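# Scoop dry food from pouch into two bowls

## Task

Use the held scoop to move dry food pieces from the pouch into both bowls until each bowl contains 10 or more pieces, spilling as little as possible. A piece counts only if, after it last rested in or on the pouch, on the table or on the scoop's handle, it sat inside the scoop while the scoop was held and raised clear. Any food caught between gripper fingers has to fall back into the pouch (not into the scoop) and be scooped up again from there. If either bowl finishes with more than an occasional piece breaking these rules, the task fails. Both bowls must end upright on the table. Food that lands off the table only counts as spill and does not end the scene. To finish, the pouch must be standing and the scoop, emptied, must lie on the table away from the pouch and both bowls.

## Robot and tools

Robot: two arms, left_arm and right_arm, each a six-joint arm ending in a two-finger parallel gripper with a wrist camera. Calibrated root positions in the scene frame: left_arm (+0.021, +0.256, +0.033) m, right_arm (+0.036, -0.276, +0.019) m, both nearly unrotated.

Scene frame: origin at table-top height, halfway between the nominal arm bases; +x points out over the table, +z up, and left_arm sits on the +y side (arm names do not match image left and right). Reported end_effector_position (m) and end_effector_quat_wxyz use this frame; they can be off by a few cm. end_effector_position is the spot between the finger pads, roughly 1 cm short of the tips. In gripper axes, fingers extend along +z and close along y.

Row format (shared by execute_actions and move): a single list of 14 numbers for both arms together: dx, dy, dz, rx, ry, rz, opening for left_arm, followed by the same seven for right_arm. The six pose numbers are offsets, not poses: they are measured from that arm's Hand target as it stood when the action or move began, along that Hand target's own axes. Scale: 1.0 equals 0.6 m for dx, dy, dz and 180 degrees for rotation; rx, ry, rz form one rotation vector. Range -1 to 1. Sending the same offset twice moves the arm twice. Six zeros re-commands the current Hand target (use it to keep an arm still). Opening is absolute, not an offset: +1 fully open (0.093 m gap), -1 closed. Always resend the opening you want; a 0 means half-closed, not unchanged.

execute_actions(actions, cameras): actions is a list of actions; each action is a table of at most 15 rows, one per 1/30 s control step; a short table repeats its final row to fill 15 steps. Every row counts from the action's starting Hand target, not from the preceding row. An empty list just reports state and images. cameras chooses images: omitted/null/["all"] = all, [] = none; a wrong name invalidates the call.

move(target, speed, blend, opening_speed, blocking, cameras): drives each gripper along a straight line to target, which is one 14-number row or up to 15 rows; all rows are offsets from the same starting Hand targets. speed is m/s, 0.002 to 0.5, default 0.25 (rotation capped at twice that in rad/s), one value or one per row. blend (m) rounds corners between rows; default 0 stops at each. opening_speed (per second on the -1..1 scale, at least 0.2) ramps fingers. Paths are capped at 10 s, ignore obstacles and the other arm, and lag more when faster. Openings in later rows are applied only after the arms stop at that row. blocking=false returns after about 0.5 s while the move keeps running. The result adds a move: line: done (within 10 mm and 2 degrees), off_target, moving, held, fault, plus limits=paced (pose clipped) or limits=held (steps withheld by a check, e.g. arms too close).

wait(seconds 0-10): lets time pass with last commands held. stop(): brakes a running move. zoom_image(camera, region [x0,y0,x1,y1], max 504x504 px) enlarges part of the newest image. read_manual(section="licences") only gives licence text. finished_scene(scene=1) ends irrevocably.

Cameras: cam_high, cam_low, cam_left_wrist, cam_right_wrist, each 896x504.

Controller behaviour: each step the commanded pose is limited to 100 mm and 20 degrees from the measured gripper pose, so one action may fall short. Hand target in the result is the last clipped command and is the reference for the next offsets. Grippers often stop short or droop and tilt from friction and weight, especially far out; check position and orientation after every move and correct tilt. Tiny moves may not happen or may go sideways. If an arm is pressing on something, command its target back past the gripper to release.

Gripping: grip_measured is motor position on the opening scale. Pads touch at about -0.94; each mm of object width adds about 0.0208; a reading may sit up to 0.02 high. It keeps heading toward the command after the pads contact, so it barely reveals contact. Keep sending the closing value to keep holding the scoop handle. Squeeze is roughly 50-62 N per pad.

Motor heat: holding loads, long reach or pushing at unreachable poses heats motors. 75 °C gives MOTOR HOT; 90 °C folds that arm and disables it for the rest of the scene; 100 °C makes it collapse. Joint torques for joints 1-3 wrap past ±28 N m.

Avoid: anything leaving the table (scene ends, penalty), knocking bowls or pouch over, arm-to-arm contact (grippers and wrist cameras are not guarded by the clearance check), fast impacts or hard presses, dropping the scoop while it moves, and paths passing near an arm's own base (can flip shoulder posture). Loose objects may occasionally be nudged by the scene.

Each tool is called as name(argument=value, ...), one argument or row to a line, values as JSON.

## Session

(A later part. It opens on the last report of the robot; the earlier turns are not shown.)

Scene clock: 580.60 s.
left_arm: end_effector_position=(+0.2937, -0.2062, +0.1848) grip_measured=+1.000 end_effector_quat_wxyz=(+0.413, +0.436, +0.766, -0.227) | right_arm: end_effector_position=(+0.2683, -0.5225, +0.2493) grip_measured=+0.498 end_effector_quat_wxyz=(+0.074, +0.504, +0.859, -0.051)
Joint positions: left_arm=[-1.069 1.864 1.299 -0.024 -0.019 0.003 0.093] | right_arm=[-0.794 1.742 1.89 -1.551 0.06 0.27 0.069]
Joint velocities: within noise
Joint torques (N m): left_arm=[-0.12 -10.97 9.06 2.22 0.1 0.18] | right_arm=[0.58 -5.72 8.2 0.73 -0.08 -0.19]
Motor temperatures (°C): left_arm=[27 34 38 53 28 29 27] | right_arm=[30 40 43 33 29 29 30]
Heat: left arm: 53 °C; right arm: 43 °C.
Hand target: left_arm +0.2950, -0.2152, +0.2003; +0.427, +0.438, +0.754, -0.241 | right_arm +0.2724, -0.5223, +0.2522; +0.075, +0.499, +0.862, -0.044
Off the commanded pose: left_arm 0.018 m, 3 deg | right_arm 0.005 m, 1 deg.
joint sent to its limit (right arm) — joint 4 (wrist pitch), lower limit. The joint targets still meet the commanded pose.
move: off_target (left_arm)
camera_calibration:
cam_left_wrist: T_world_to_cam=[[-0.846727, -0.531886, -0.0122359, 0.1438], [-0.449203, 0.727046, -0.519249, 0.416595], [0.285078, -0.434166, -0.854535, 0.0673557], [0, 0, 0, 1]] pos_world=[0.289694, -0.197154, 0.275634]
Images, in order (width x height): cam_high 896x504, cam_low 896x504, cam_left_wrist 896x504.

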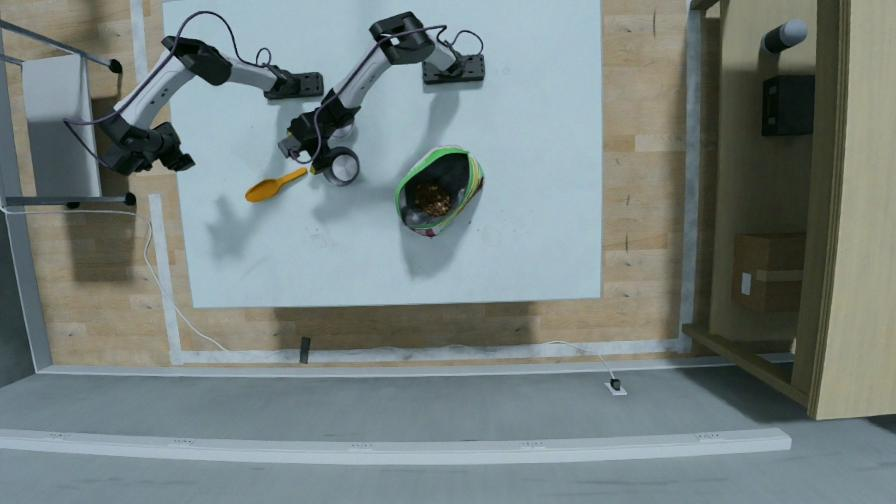

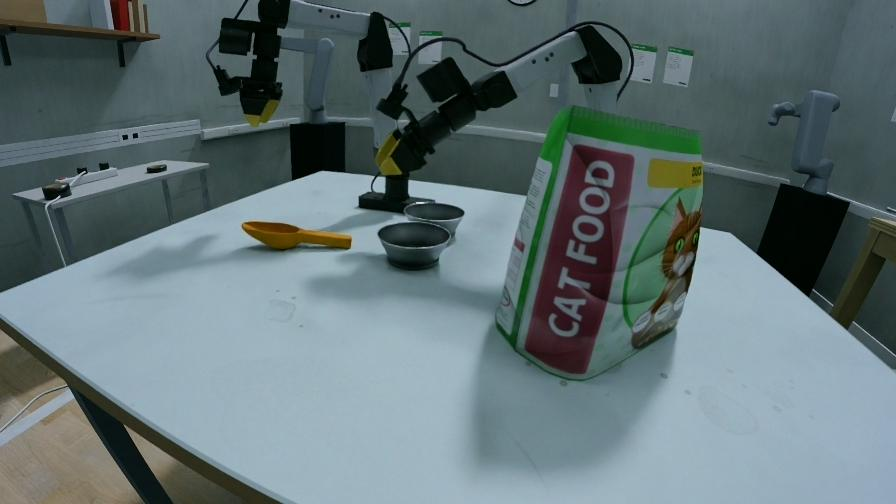

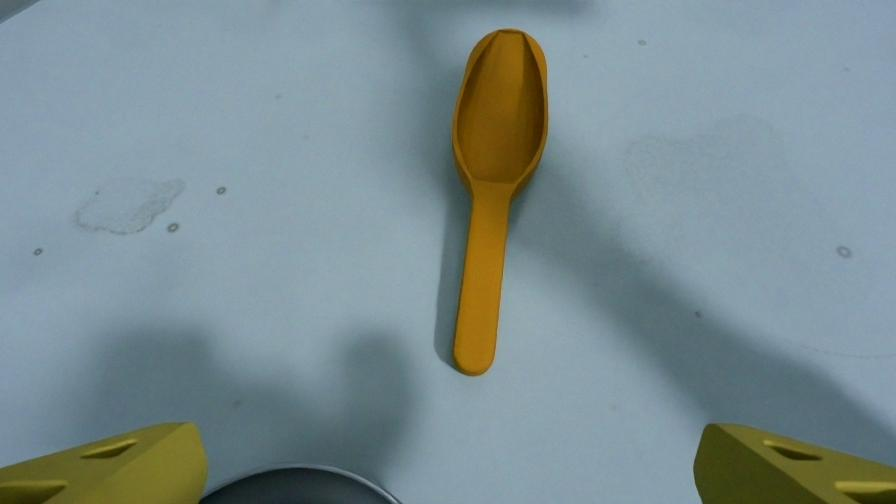

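move(
  target=[0.066,-0.0185,0.234,0.0238,0,0.0145,0.6,0,0,0,0,0,0,0.5],
  speed=0.15,
  cameras=["cam_high","cam_left_wrist","cam_low"],
)

Scene clock: 622.87 s.
left_arm: end_effector_position=(+0.3325, -0.2992, +0.0834) grip_measured=+0.602 end_effector_quat_wxyz=(+0.405, +0.469, +0.744, -0.249) | right_arm: end_effector_position=(+0.2683, -0.5224, +0.2493) grip_measured=+0.498 end_effector_quat_wxyz=(+0.074, +0.504, +0.859, -0.050)
Joint positions: left_arm=[-1.069 2.372 1.66 0.131 0.06 0.051 0.074] | right_arm=[-0.794 1.742 1.89 -1.551 0.06 0.27 0.069]
Joint velocities: within noise
Joint torques (N m): left_arm=[0.28 -14.26 8.65 2.19 0.12 0.18] | right_arm=[0.58 -5.72 8.17 0.72 -0.07 -0.19]
Motor temperatures (°C): left_arm=[27 41 45 53 28 29 27] | right_arm=[30 39 44 33 29 29 30]
Heat: left arm: 53 °C; right arm: 44 °C.
Hand target: left_arm +0.3363, -0.3063, +0.0937; +0.416, +0.470, +0.734, -0.259 | right_arm +0.2724, -0.5222, +0.2522; +0.075, +0.499, +0.862, -0.044
Off the commanded pose: left_arm 0.013 m, 2 deg | right_arm 0.005 m, 1 deg.
joint sent to its limit (right arm) — joint 4 (wrist pitch), lower limit. The joint targets still meet the commanded pose.
move: off_target (left_arm)
camera_calibration:
cam_left_wrist: T_world_to_cam=[[-0.892164, -0.451625, -0.0088883, 0.164828], [-0.379562, 0.760185, -0.527306, 0.436447], [0.244901, -0.467069, -0.849629, -0.0676877], [0, 0, 0, 1]] pos_world=[0.329289, -0.288955, 0.174096]
Images, in order (width x height): cam_high 896x504, cam_low 896x504, cam_left_wrist 896x504.

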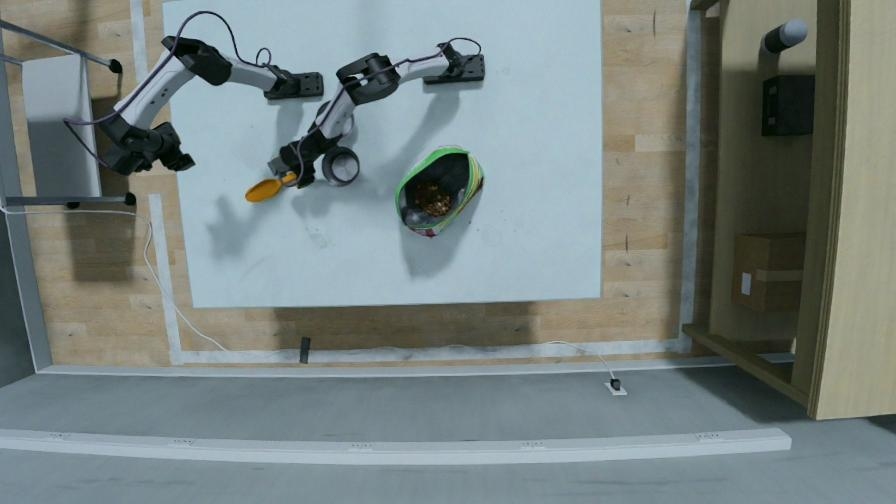

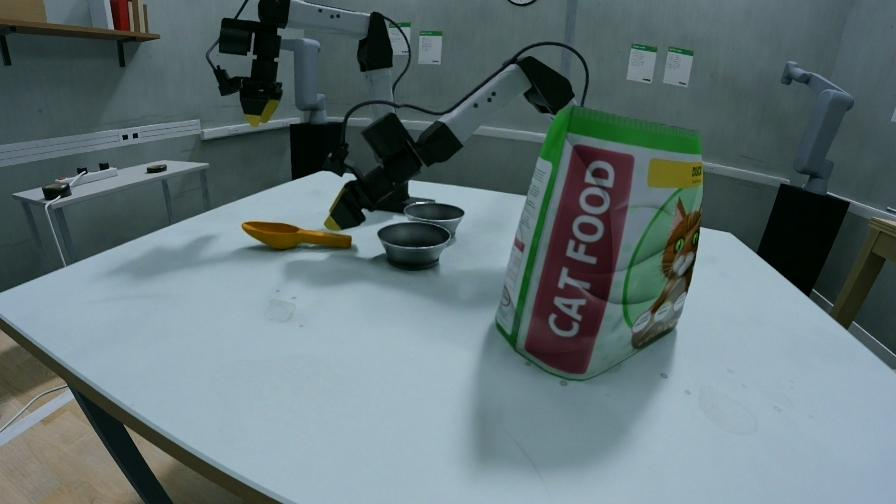

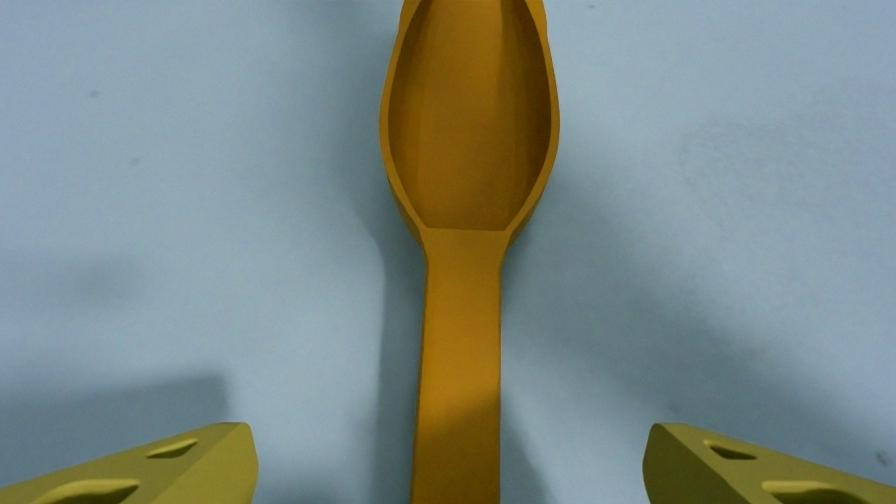

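move(
  target=[0.0888,0.0048,0.0465,0,0,0,0.6,0,0,0,0,0,0,0.5],
  speed=0.08,
  cameras=["cam_left_wrist"],
)

Scene clock: 664.10 s.
left_arm: end_effector_position=(+0.3371, -0.3021, +0.0370) grip_measured=+0.602 end_effector_quat_wxyz=(+0.416, +0.467, +0.737, -0.256) | right_arm: end_effector_position=(+0.2683, -0.5224, +0.2493) grip_measured=+0.498 end_effector_quat_wxyz=(+0.074, +0.504, +0.859, -0.050)
Joint positions: left_arm=[-1.063 2.483 1.632 0.3 0.067 0.055 0.074] | right_arm=[-0.794 1.742 1.89 -1.551 0.06 0.27 0.069]
Joint velocities: within noise
Joint torques (N m): left_arm=[0.44 -14.37 5.64 2.24 0.12 0.19] | right_arm=[0.57 -5.75 8.17 0.72 -0.07 -0.18]
Motor temperatures (°C): left_arm=[27 46 46 54 28 29 27] | right_arm=[30 38 45 33 28 29 30]
Heat: left arm: 54 °C; right arm: 45 °C.
Hand target: left_arm +0.3379, -0.3013, +0.0337; +0.416, +0.470, +0.734, -0.259 | right_arm +0.2725, -0.5223, +0.2522; +0.075, +0.499, +0.862, -0.044
Off the commanded pose: left_arm 0.003 m, 1 deg | right_arm 0.005 m, 1 deg.
joint sent to its limit (right arm) — joint 4 (wrist pitch), lower limit. The joint targets still meet the commanded pose.
move: done
camera_calibration:
cam_left_wrist: T_world_to_cam=[[-0.893069, -0.449797, -0.0105643, 0.168129], [-0.369996, 0.747579, -0.55157, 0.409734], [0.255992, -0.488681, -0.834062, -0.120408], [0, 0, 0, 1]] pos_world=[0.332574, -0.289526, 0.127345]
Images, in order (width x height): cam_left_wrist 896x504.

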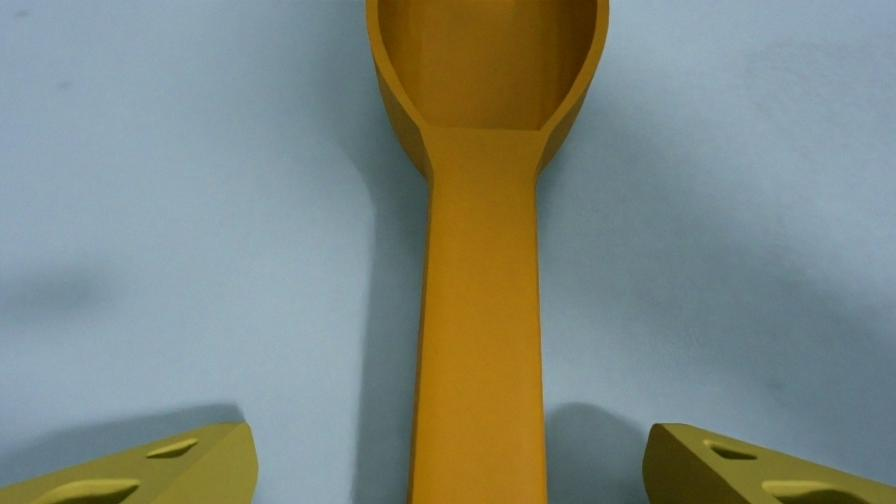

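move(
  target=[0.0203,-0.01,0.0047,0,0,0,0.6,0,0,0,0,0,0,0.5],
  speed=0.05,
  cameras=["cam_left_wrist"],
)

Scene clock: 676.20 s.
left_arm: end_effector_position=(+0.3355, -0.3005, +0.0319) grip_measured=+0.602 end_effector_quat_wxyz=(+0.422, +0.466, +0.734, -0.259) | right_arm: end_effector_position=(+0.2682, -0.5224, +0.2493) grip_measured=+0.498 end_effector_quat_wxyz=(+0.073, +0.504, +0.859, -0.050)
Joint positions: left_arm=[-1.064 2.489 1.604 0.348 0.068 0.055 0.074] | right_arm=[-0.794 1.742 1.89 -1.552 0.06 0.27 0.069]
Joint velocities: within noise
Joint torques (N m): left_arm=[-0.38 -13.64 5.26 2.23 0.03 0.12] | right_arm=[0.57 -5.78 8.23 0.72 -0.08 -0.2]
Motor temperatures (°C): left_arm=[27 49 45 57 28 29 27] | right_arm=[30 38 45 33 28 29 30]
Heat: left arm: 57 °C; right arm: 45 °C.
Hand target: left_arm +0.3309, -0.3003, +0.0218; +0.416, +0.470, +0.734, -0.259 | right_arm +0.2724, -0.5222, +0.2522; +0.075, +0.499, +0.862, -0.044
Off the commanded pose: left_arm 0.011 m, 1 deg | right_arm 0.005 m, 1 deg.
joint sent to its limit (right arm) — joint 4 (wrist pitch), lower limit. The joint targets still meet the commanded pose.
move: off_target (left_arm)
camera_calibration:
cam_left_wrist: T_world_to_cam=[[-0.893561, -0.44879, -0.0116933, 0.167885], [-0.364751, 0.740929, -0.563897, 0.401839], [0.261735, -0.499611, -0.825762, -0.128931], [0, 0, 0, 1]] pos_world=[0.330333, -0.286805, 0.122093]
Images, in order (width x height): cam_left_wrist 896x504.

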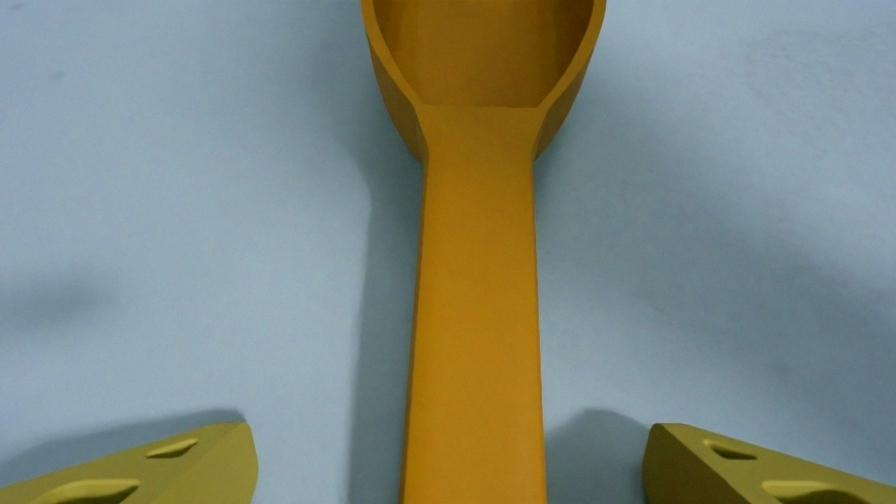

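move(
  target=[0,0,0,0,0,0,-0.8,0,0,0,0,0,0,0.5],
  opening_speed=0.8,
  cameras=["cam_left_wrist","cam_high"],
)

Scene clock: 689.70 s.
left_arm: end_effector_position=(+0.3353, -0.3006, +0.0318) grip_measured=-0.620 end_effector_quat_wxyz=(+0.422, +0.466, +0.733, -0.259) | right_arm: end_effector_position=(+0.2682, -0.5224, +0.2493) grip_measured=+0.498 end_effector_quat_wxyz=(+0.073, +0.504, +0.859, -0.050)
Joint positions: left_arm=[-1.064 2.49 1.604 0.348 0.068 0.055 0.015] | right_arm=[-0.794 1.742 1.89 -1.552 0.06 0.27 0.069]
Joint velocities: within noise
Joint torques (N m): left_arm=[-0.35 -13.63 5.26 2.22 0.02 0.13] | right_arm=[0.58 -5.76 8.21 0.73 -0.09 -0.19]
Motor temperatures (°C): left_arm=[27 49 44 58 28 29 27] | right_arm=[30 38 45 32 28 29 30]
Heat: left arm: 58 °C; right arm: 45 °C.
Hand target: left_arm +0.3310, -0.3002, +0.0215; +0.416, +0.470, +0.734, -0.259 | right_arm +0.2725, -0.5223, +0.2522; +0.075, +0.499, +0.862, -0.044
Off the commanded pose: left_arm 0.011 m, 1 deg | right_arm 0.005 m, 1 deg.
joint sent to its limit (right arm) — joint 4 (wrist pitch), lower limit. The joint targets still meet the commanded pose.
move: off_target (left_arm)
camera_calibration:
cam_left_wrist: T_world_to_cam=[[-0.893732, -0.448449, -0.0116933, 0.1678], [-0.364469, 0.741068, -0.563897, 0.401712], [0.261544, -0.499711, -0.825762, -0.129033], [0, 0, 0, 1]] pos_world=[0.330128, -0.286926, 0.121936]
Images, in order (width x height): cam_high 896x504, cam_left_wrist 896x504.

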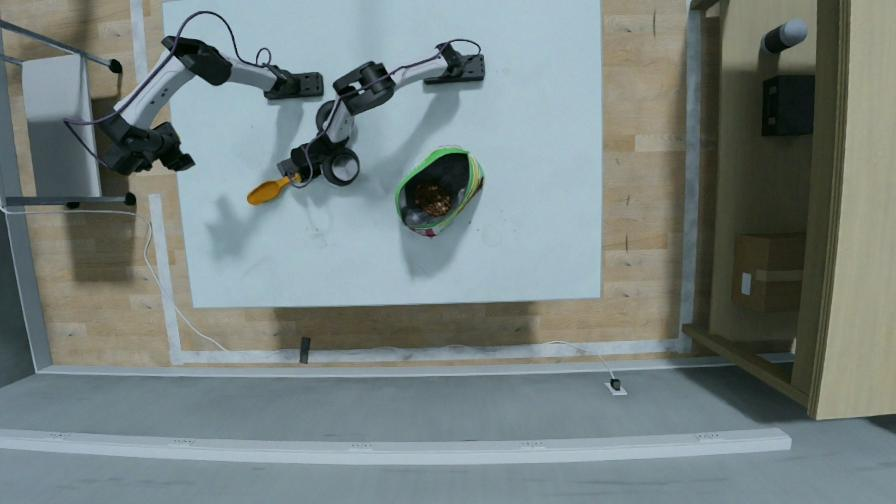

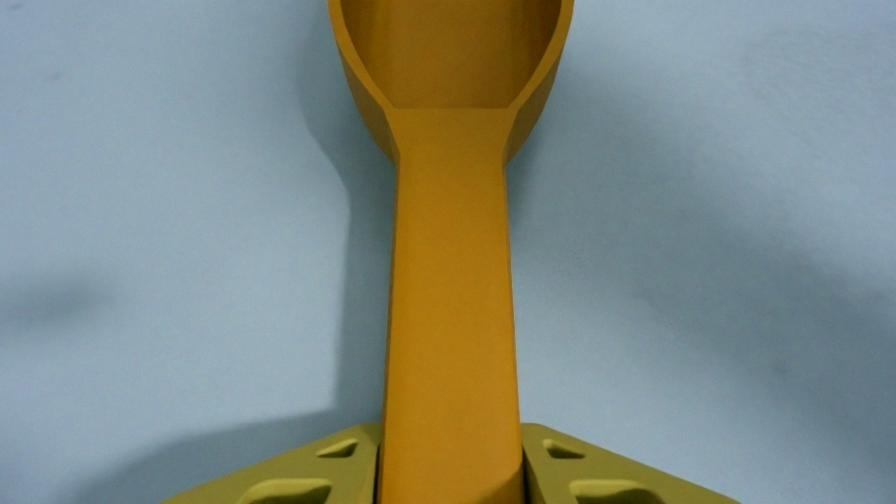

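move(
  target=[-0.171,0.002,-0.104,0,0,0,-0.8,0,0,0,0,0,0,0.5],
  speed=0.15,
  cameras=["cam_left_wrist","cam_low"],
)

Scene clock: 783.33 s.
left_arm: end_effector_position=(+0.3306, -0.2933, +0.1102) grip_measured=-0.620 end_effector_quat_wxyz=(+0.394, +0.474, +0.748, -0.245) | right_arm: end_effector_position=(+0.2682, -0.5224, +0.2493) grip_measured=+0.498 end_effector_quat_wxyz=(+0.073, +0.504, +0.859, -0.050)
Joint positions: left_arm=[-1.065 2.309 1.688 0.014 0.068 0.055 0.015] | right_arm=[-0.794 1.742 1.89 -1.552 0.06 0.27 0.069]
Joint velocities: within noise
Joint torques (N m): left_arm=[-0.31 -17.68 8.28 2.09 0.02 0.12] | right_arm=[0.57 -5.72 8.18 0.74 -0.08 -0.18]
Motor temperatures (°C): left_arm=[27 54 42 59 28 29 30] | right_arm=[30 37 45 32 28 29 30]
Heat: left arm: 59 °C; right arm: 45 °C.
Hand target: left_arm +0.3308, -0.3002, +0.1419; +0.416, +0.470, +0.734, -0.259 | right_arm +0.2725, -0.5223, +0.2522; +0.075, +0.499, +0.862, -0.044
Off the commanded pose: left_arm 0.032 m, 3 deg | right_arm 0.005 m, 1 deg.
joint sent to its limit (right arm) — joint 4 (wrist pitch), lower limit. The joint targets still meet the commanded pose.
move: off_target (left_arm)
camera_calibration:
cam_left_wrist: T_world_to_cam=[[-0.894378, -0.447262, -0.00669747, 0.167835], [-0.383171, 0.773771, -0.504439, 0.448002], [0.230799, -0.448592, -0.863422, -0.0300023], [0, 0, 0, 1]] pos_world=[0.328694, -0.285043, 0.201209]
Images, in order (width x height): cam_low 896x504, cam_left_wrist 896x504.

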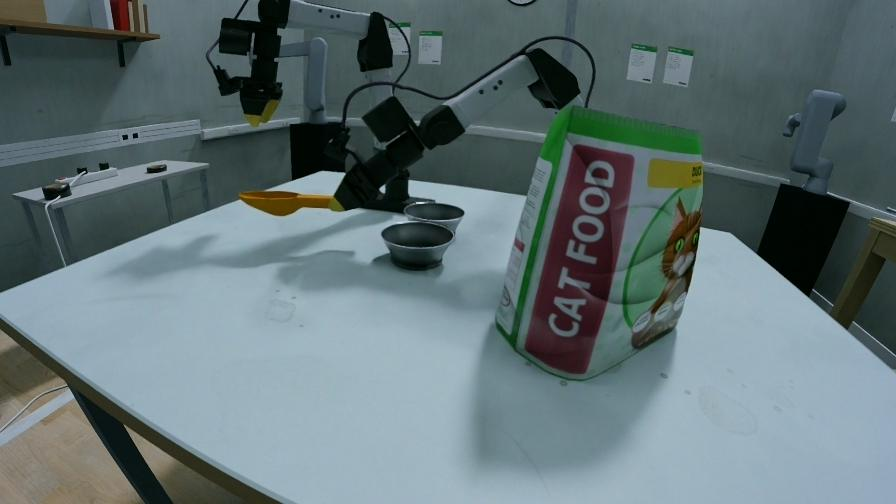

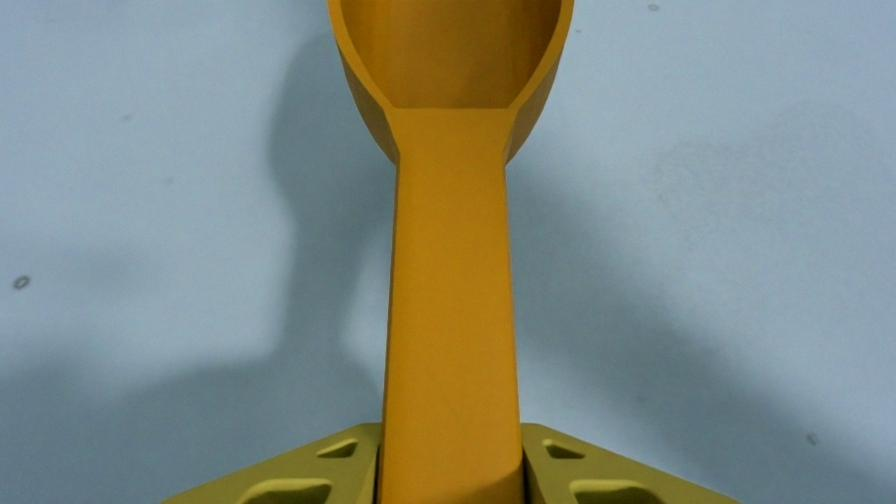

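move(
  target=[0.0887,0.4143,-0.9647,-0.0959,0.0587,-0.0713,-0.8,0,0,0,0,0,0,0.5],
  speed=0.2,
  cameras=["cam_left_wrist","cam_low","cam_high"],
)

Scene clock: 799.27 s.
left_arm: end_effector_position=(+0.3318, +0.2789, +0.3917) grip_measured=-0.620 end_effector_quat_wxyz=(+0.391, +0.322, +0.852, -0.132) | right_arm: end_effector_position=(+0.2681, -0.5223, +0.2493) grip_measured=+0.498 end_effector_quat_wxyz=(+0.073, +0.504, +0.859, -0.050)
Joint positions: left_arm=[0.424 1.529 1.97 -1.565 0.75 0.996 0.015] | right_arm=[-0.794 1.742 1.89 -1.552 0.06 0.27 0.069]
Joint velocities: within noise
Joint torques (N m): left_arm=[0.12 -5.59 7.02 1.11 0.62 0.2] | right_arm=[0.55 -5.79 8.2 0.73 -0.08 -0.19]
Motor temperatures (°C): left_arm=[26 57 43 58 28 29 31] | right_arm=[30 37 45 32 28 29 30]
Heat: left arm: 58 °C; right arm: 45 °C.
Hand target: left_arm +0.3320, +0.2769, +0.3996; +0.382, +0.340, +0.847, -0.147 | right_arm +0.2724, -0.5222, +0.2522; +0.075, +0.499, +0.862, -0.044
Off the commanded pose: left_arm 0.008 m, 3 deg | right_arm 0.005 m, 1 deg.
joint sent to its limit (left arm) — joint 4 (wrist pitch), lower limit. The joint targets are off in orientation, not in position.
joint sent to its limit (right arm) — joint 4 (wrist pitch), lower limit. The joint targets still meet the commanded pose.
move: off_target (left_arm)
camera_calibration:
cam_left_wrist: T_world_to_cam=[[-0.637976, -0.769468, -0.0301099, 0.440641], [-0.697078, 0.593687, -0.402017, 0.26195], [0.327215, -0.235488, -0.915137, 0.398225], [0, 0, 0, 1]] pos_world=[0.333413, 0.277319, 0.483006]
Images, in order (width x height): cam_high 896x504, cam_low 896x504, cam_left_wrist 896x504.

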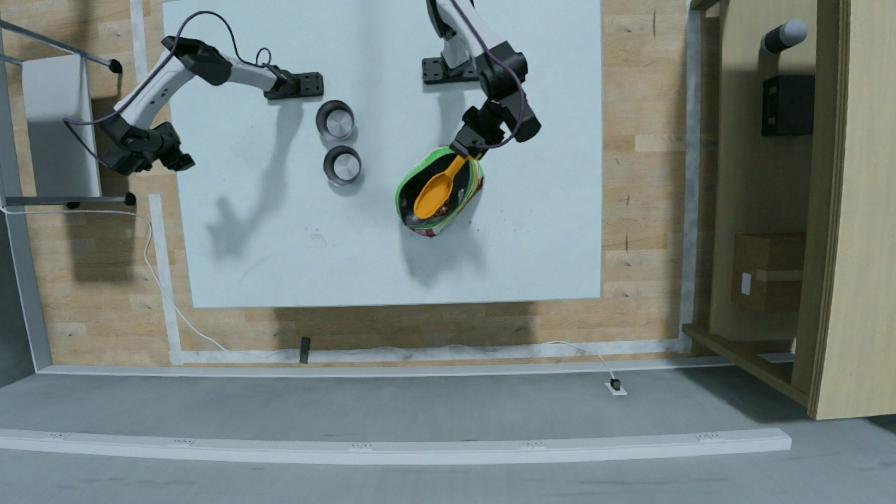

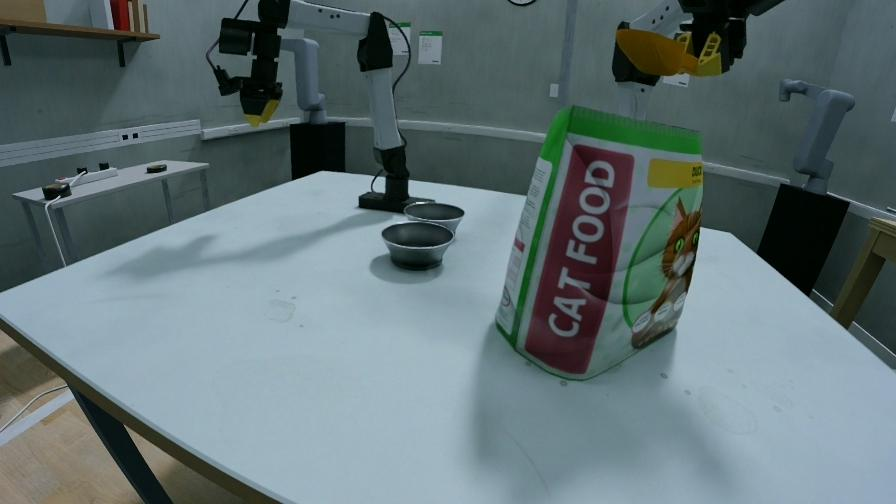

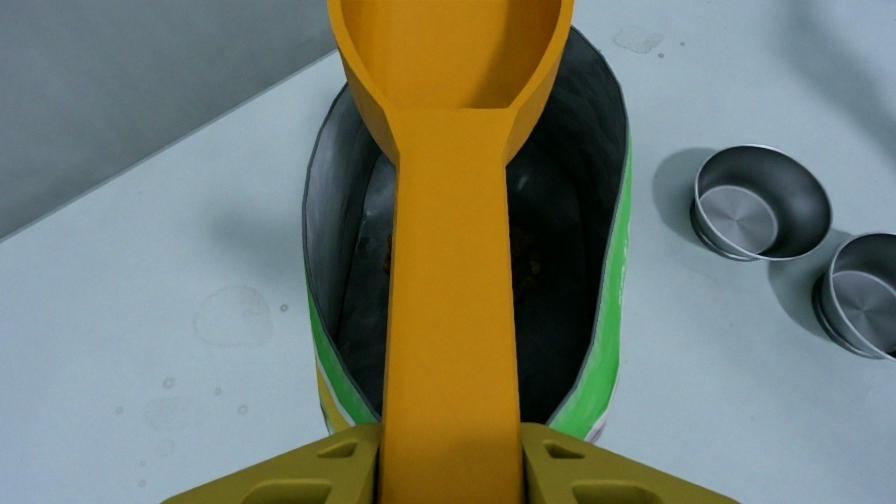

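move(
  target=[
    [0.0257,0,0.0467,0,0.0833,0,-0.8,0,0,0,0,0,0,0.5],
    [0.1017,-0.0017,0.1365,0,0.1556,0,-0.8,0,0,0,0,0,0,0.5],
  ],
  speed=0.15,
  blend=0.02,
  cameras=["cam_left_wrist","cam_low","cam_high"],
)

Scene clock: 827.30 s.
left_arm: end_effector_position=(+0.3483, +0.2605, +0.3037) grip_measured=-0.620 end_effector_quat_wxyz=(+0.186, +0.366, +0.910, -0.061) | right_arm: end_effector_position=(+0.2681, -0.5223, +0.2493) grip_measured=+0.498 end_effector_quat_wxyz=(+0.073, +0.504, +0.859, -0.050)
Joint positions: left_arm=[0.139 1.651 1.909 -1.565 0.297 0.891 0.015] | right_arm=[-0.794 1.742 1.89 -1.552 0.06 0.27 0.069]
Joint velocities: within noise
Joint torques (N m): left_arm=[-0.31 -6.99 4.92 0.85 -0.07 0.06] | right_arm=[0.54 -5.75 8.17 0.73 -0.08 -0.19]
Motor temperatures (°C): left_arm=[26 48 43 52 28 29 31] | right_arm=[30 37 45 32 28 29 30]
Heat: left arm: 52 °C; right arm: 45 °C.
Hand target: left_arm +0.3470, +0.2629, +0.2995; +0.165, +0.365, +0.914, -0.060 | right_arm +0.2725, -0.5223, +0.2522; +0.075, +0.499, +0.862, -0.044
Off the commanded pose: left_arm 0.005 m, 2 deg | right_arm 0.005 m, 1 deg.
joint sent to its limit (left arm) — joint 4 (wrist pitch), lower limit. The joint targets still meet the commanded pose.
joint sent to its limit (right arm) — joint 4 (wrist pitch), lower limit. The joint targets still meet the commanded pose.
move: done
camera_calibration:
cam_left_wrist: T_world_to_cam=[[-0.67744, -0.734713, -0.0356604, 0.440744], [-0.735544, 0.67615, 0.0423797, 0.105971], [-0.00702515, 0.0549395, -0.998465, 0.374004], [0, 0, 0, 1]] pos_world=[0.379151, 0.23162, 0.384656]
Images, in order (width x height): cam_high 896x504, cam_low 896x504, cam_left_wrist 896x504.

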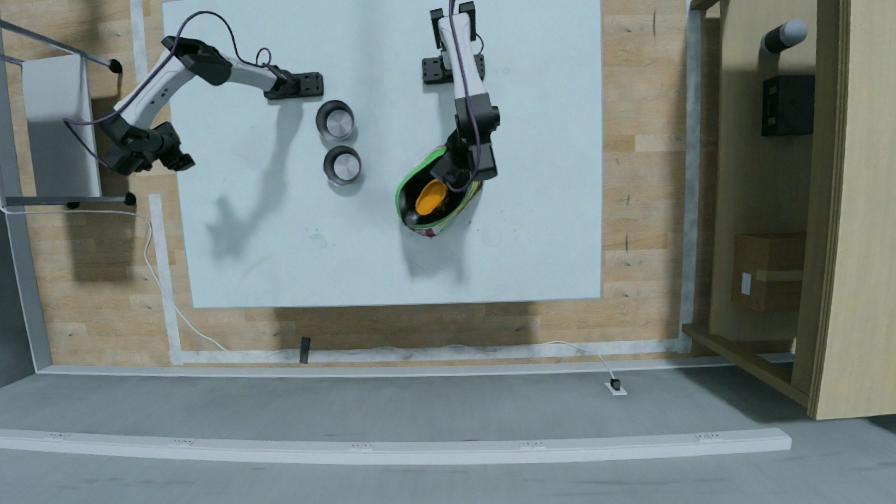

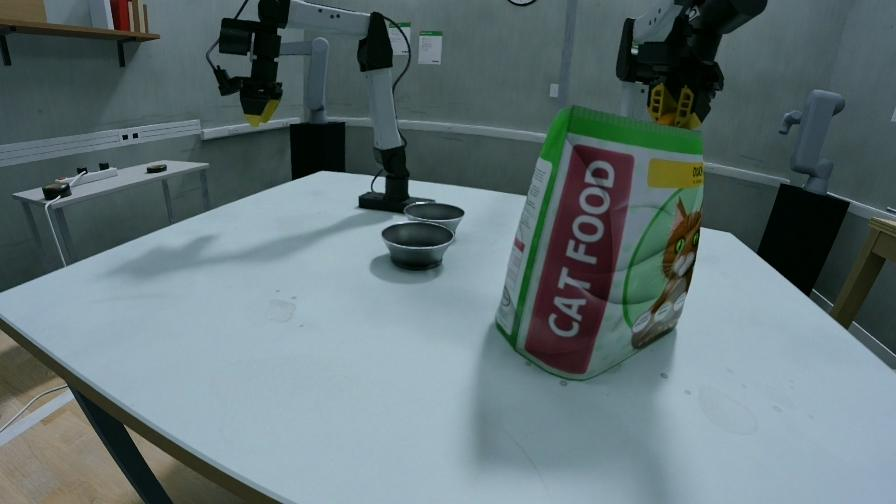

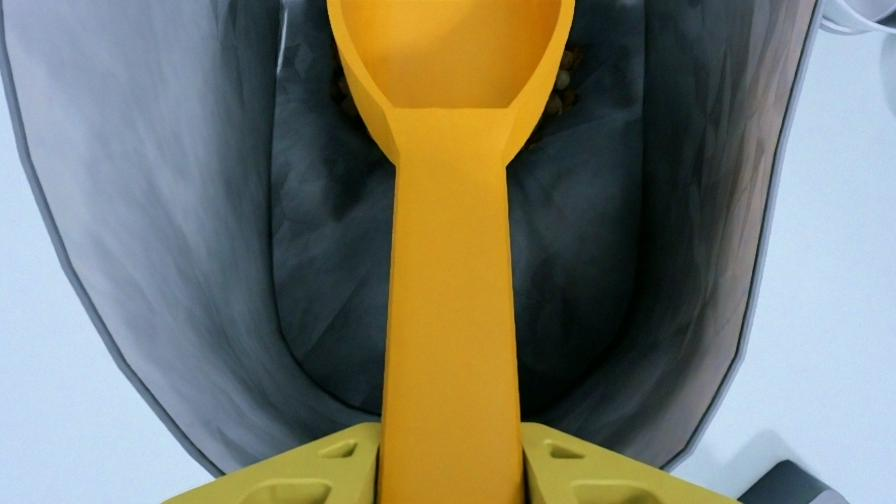

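move(
  target=[
    [0.0112,-0.0005,0.1022,0,0.0667,0,-0.8,0,0,0,0,0,0,0.5],
    [0.0187,-0.0017,0.1697,0,0.1056,0,-0.8,0,0,0,0,0,0,0.5],
  ],
  speed=0.1,
  blend=0.02,
  cameras=["cam_left_wrist","cam_high"],
)

Scene clock: 867.43 s.
left_arm: end_effector_position=(+0.3549, +0.2510, +0.2353) grip_measured=-0.620 end_effector_quat_wxyz=(+0.046, +0.379, +0.924, +0.015) | right_arm: end_effector_position=(+0.2681, -0.5223, +0.2493) grip_measured=+0.498 end_effector_quat_wxyz=(+0.073, +0.504, +0.859, -0.050)
Joint positions: left_arm=[-0.038 1.756 1.797 -1.515 0.006 0.766 0.015] | right_arm=[-0.794 1.742 1.89 -1.552 0.06 0.27 0.069]
Joint velocities: within noise
Joint torques (N m): left_arm=[-1.18 -2.15 1.88 0.97 -0.02 -0.24] | right_arm=[0.57 -5.72 8.17 0.73 -0.07 -0.19]
Motor temperatures (°C): left_arm=[26 45 41 48 28 29 31] | right_arm=[30 37 46 32 28 29 30]
Heat: left arm: 48 °C; right arm: 46 °C.
Hand target: left_arm +0.3649, +0.2458, +0.2001; +0.012, +0.370, +0.929, +0.001 | right_arm +0.2725, -0.5223, +0.2522; +0.075, +0.499, +0.862, -0.044
Off the commanded pose: left_arm 0.037 m, 4 deg | right_arm 0.005 m, 1 deg.
joint sent to its limit (right arm) — joint 4 (wrist pitch), lower limit. The joint targets still meet the commanded pose.
move: off_target (left_arm)
camera_calibration:
cam_left_wrist: T_world_to_cam=[[-0.689843, -0.719795, -0.0775339, 0.446317], [-0.694337, 0.62749, 0.352353, 0.0448145], [-0.20497, 0.296903, -0.93265, 0.300343], [0, 0, 0, 1]] pos_world=[0.400566, 0.203963, 0.298929]
Images, in order (width x height): cam_high 896x504, cam_left_wrist 896x504.

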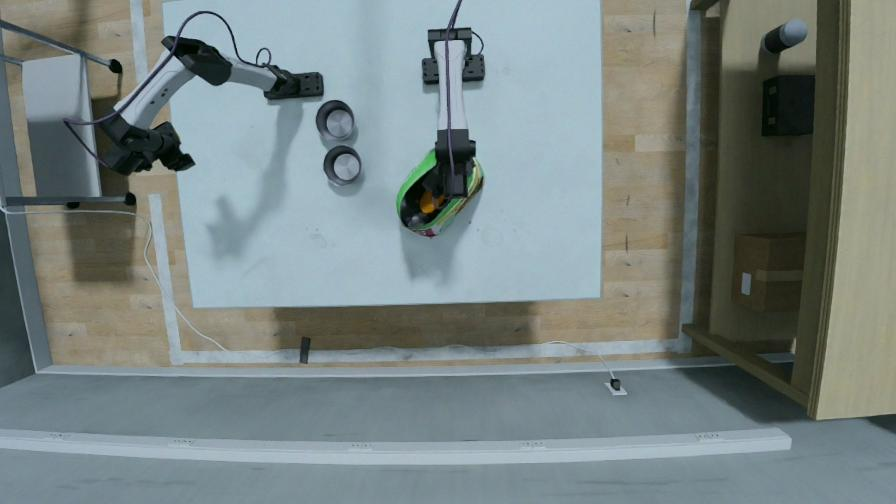

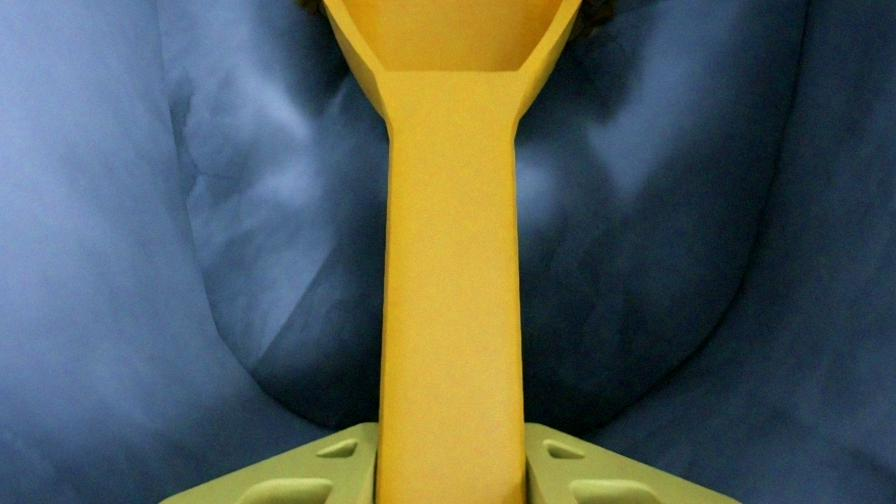

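move(
  target=[
    [0.039,0,-0.1058,0,-0.0167,0,-0.8,0,0,0,0,0,0,0.5],
    [-0.0338,0.0005,0.0172,0,0.006,0,-0.8,0,0,0,0,0,0,0.5],
  ],
  speed=0.1,
  cameras=["cam_left_wrist","cam_high"],
)

Scene clock: 926.50 s.
left_arm: end_effector_position=(+0.3560, +0.2507, +0.2254) grip_measured=-0.620 end_effector_quat_wxyz=(+0.001, +0.372, +0.928, +0.031) | right_arm: end_effector_position=(+0.2681, -0.5223, +0.2493) grip_measured=+0.498 end_effector_quat_wxyz=(+0.073, +0.504, +0.859, -0.050)
Joint positions: left_arm=[-0.07 1.825 1.845 -1.569 -0.057 0.719 0.015] | right_arm=[-0.794 1.742 1.89 -1.552 0.06 0.27 0.069]
Joint velocities: within noise
Joint torques (N m): left_arm=[-1.92 -2.52 2.29 1.34 0.51 -0.16] | right_arm=[0.57 -5.79 8.16 0.73 -0.08 -0.2]
Motor temperatures (°C): left_arm=[27 39 39 45 28 29 32] | right_arm=[30 37 46 32 28 29 30]
Heat: left arm: 45 °C; right arm: 46 °C.
Hand target: left_arm +0.3801, +0.2321, +0.1902; +0.003, +0.370, +0.929, +0.004 | right_arm +0.2725, -0.5223, +0.2522; +0.075, +0.499, +0.862, -0.044
Off the commanded pose: left_arm 0.047 m, 3 deg | right_arm 0.005 m, 1 deg.
joint read past its limit (left arm) — joint 4 (wrist pitch), lower limit.
joint sent to its limit (right arm) — joint 4 (wrist pitch), lower limit. The joint targets still meet the commanded pose.
move: off_target (left_arm)
camera_calibration:
cam_left_wrist: T_world_to_cam=[[-0.681814, -0.727822, -0.0735176, 0.444317], [-0.677067, 0.58981, 0.440119, 0.0327161], [-0.276967, 0.349855, -0.894925, 0.295304], [0, 0, 0, 1]] pos_world=[0.406882, 0.200774, 0.282541]
Images, in order (width x height): cam_high 896x504, cam_left_wrist 896x504.

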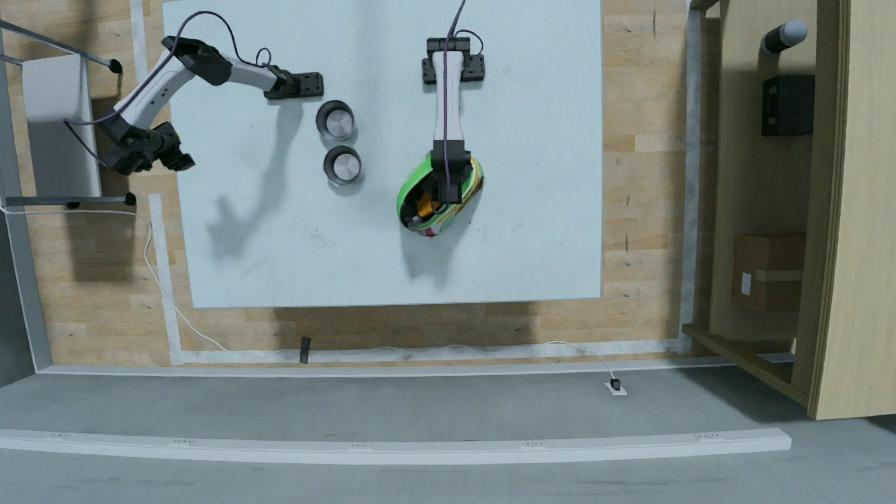

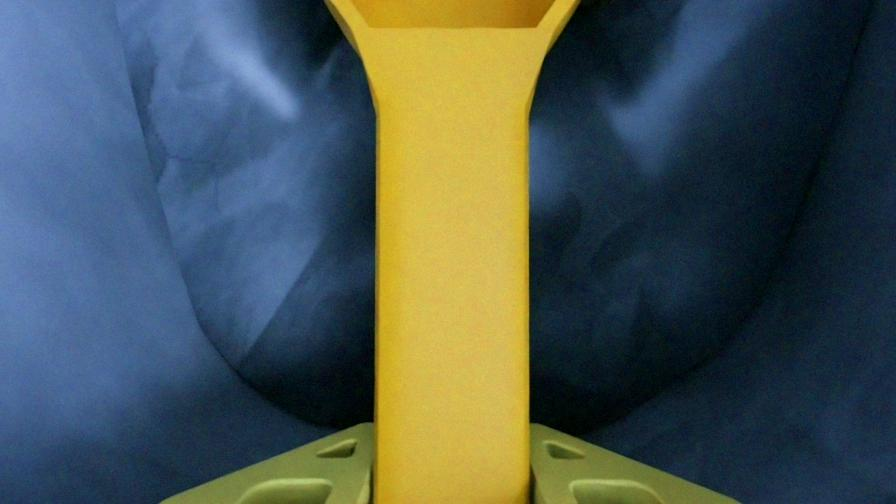

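move(
  target=[
    [0.075,0.0013,-0.1835,0,-0.108,0,-0.8,0,0,0,0,0,0,0.5],
    [0.1018,0.0027,-0.3505,0,-0.23,0,-0.8,0,0,0,0,0,0,0.5],
  ],
  speed=0.15,
  blend=0.02,
  cameras=["cam_left_wrist","cam_high","cam_low"],
)

zoom_image(
  camera="cam_high",
  region=[380, 120, 520, 250],
)

Scene clock: 979.33 s.
left_arm: end_effector_position=(+0.3391, +0.2769, +0.3867) grip_measured=-0.620 end_effector_quat_wxyz=(+0.359, +0.322, +0.870, -0.103) | right_arm: end_effector_position=(+0.2681, -0.5222, +0.2493) grip_measured=+0.498 end_effector_quat_wxyz=(+0.073, +0.504, +0.859, -0.050)
Joint positions: left_arm=[0.355 1.557 2.021 -1.566 0.629 0.935 0.015] | right_arm=[-0.794 1.742 1.89 -1.552 0.06 0.27 0.069]
Joint velocities: within noise
Joint torques (N m): left_arm=[0.43 -7.65 6.97 1.2 0.56 0.17] | right_arm=[0.55 -5.74 8.21 0.73 -0.08 -0.19]
Motor temperatures (°C): left_arm=[27 38 38 44 28 29 32] | right_arm=[30 37 46 31 28 29 30]
Heat: left arm: 44 °C; right arm: 46 °C.
Hand target: left_arm +0.3349, +0.2740, +0.4004; +0.332, +0.348, +0.868, -0.127 | right_arm +0.2724, -0.5222, +0.2522; +0.075, +0.499, +0.862, -0.044
Off the commanded pose: left_arm 0.015 m, 5 deg | right_arm 0.005 m, 1 deg.
joint sent to its limit (left arm) — joint 4 (wrist pitch), lower limit. The joint targets are off in orientation, not in position.
joint sent to its limit (right arm) — joint 4 (wrist pitch), lower limit. The joint targets still meet the commanded pose.
move: off_target (left_arm)
camera_calibration:
cam_left_wrist: T_world_to_cam=[[-0.619646, -0.782942, -0.055144, 0.450786], [-0.731289, 0.601426, -0.32172, 0.244635], [0.285053, -0.159027, -0.945228, 0.395528], [0, 0, 0, 1]] pos_world=[0.345481, 0.268709, 0.477426]
Images, in order (width x height): cam_high 896x504, cam_low 896x504, cam_left_wrist 896x504.

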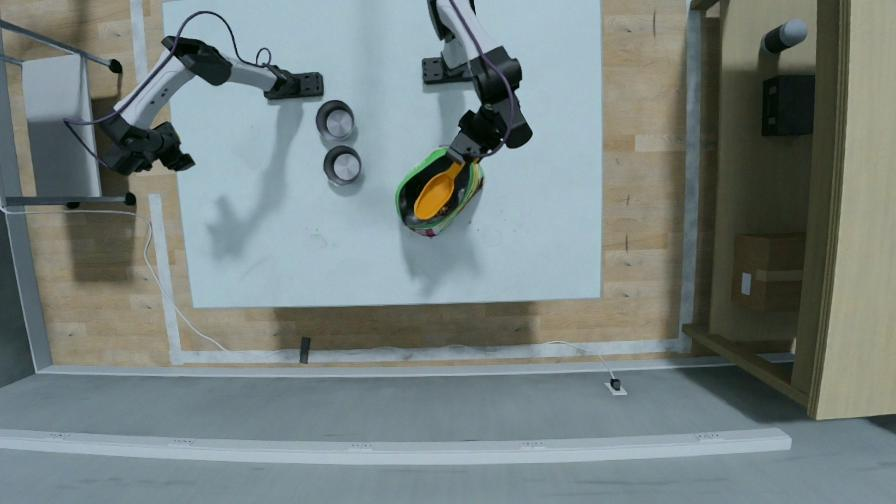

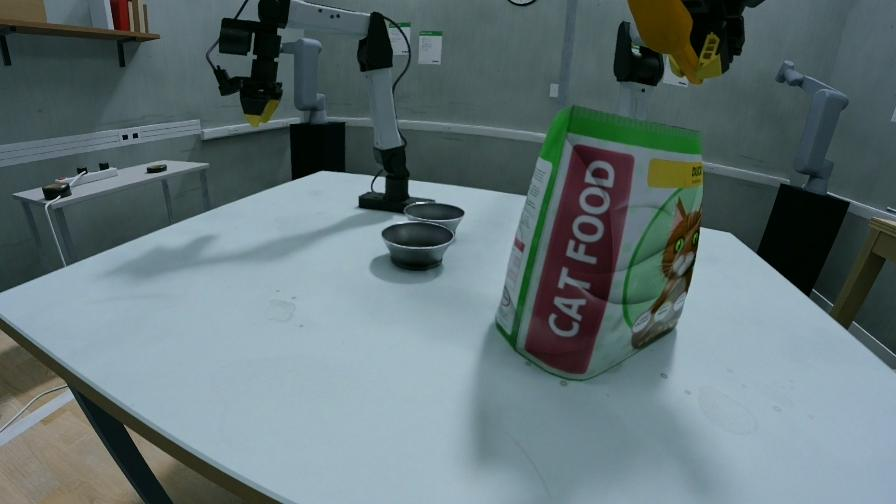

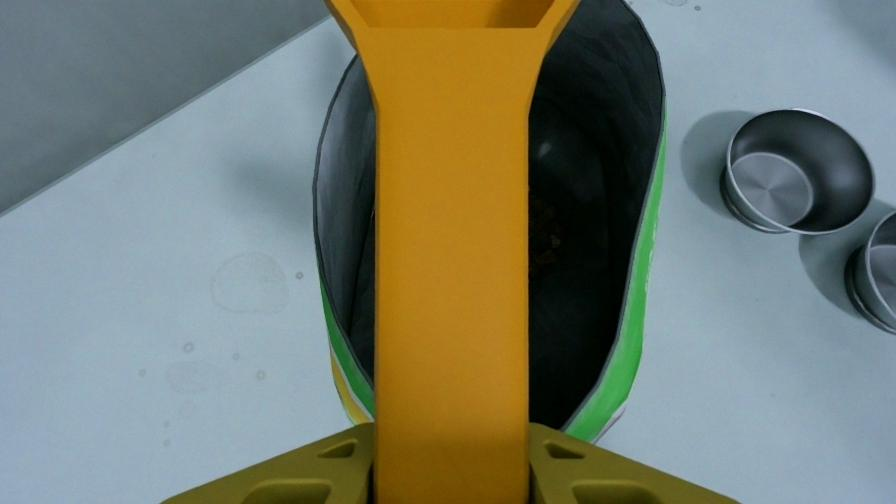

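Scaled by 3.600 from the camera's 896x504 image, which has a finer 1280x720 frame.

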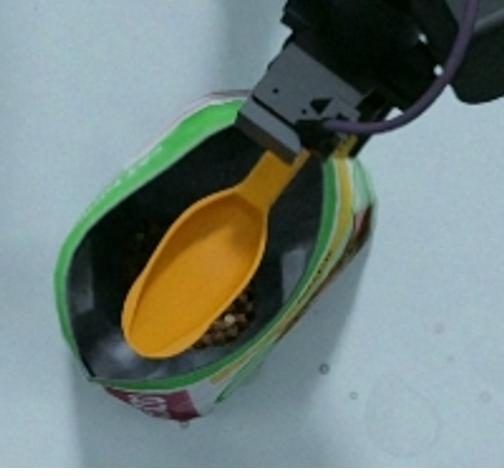

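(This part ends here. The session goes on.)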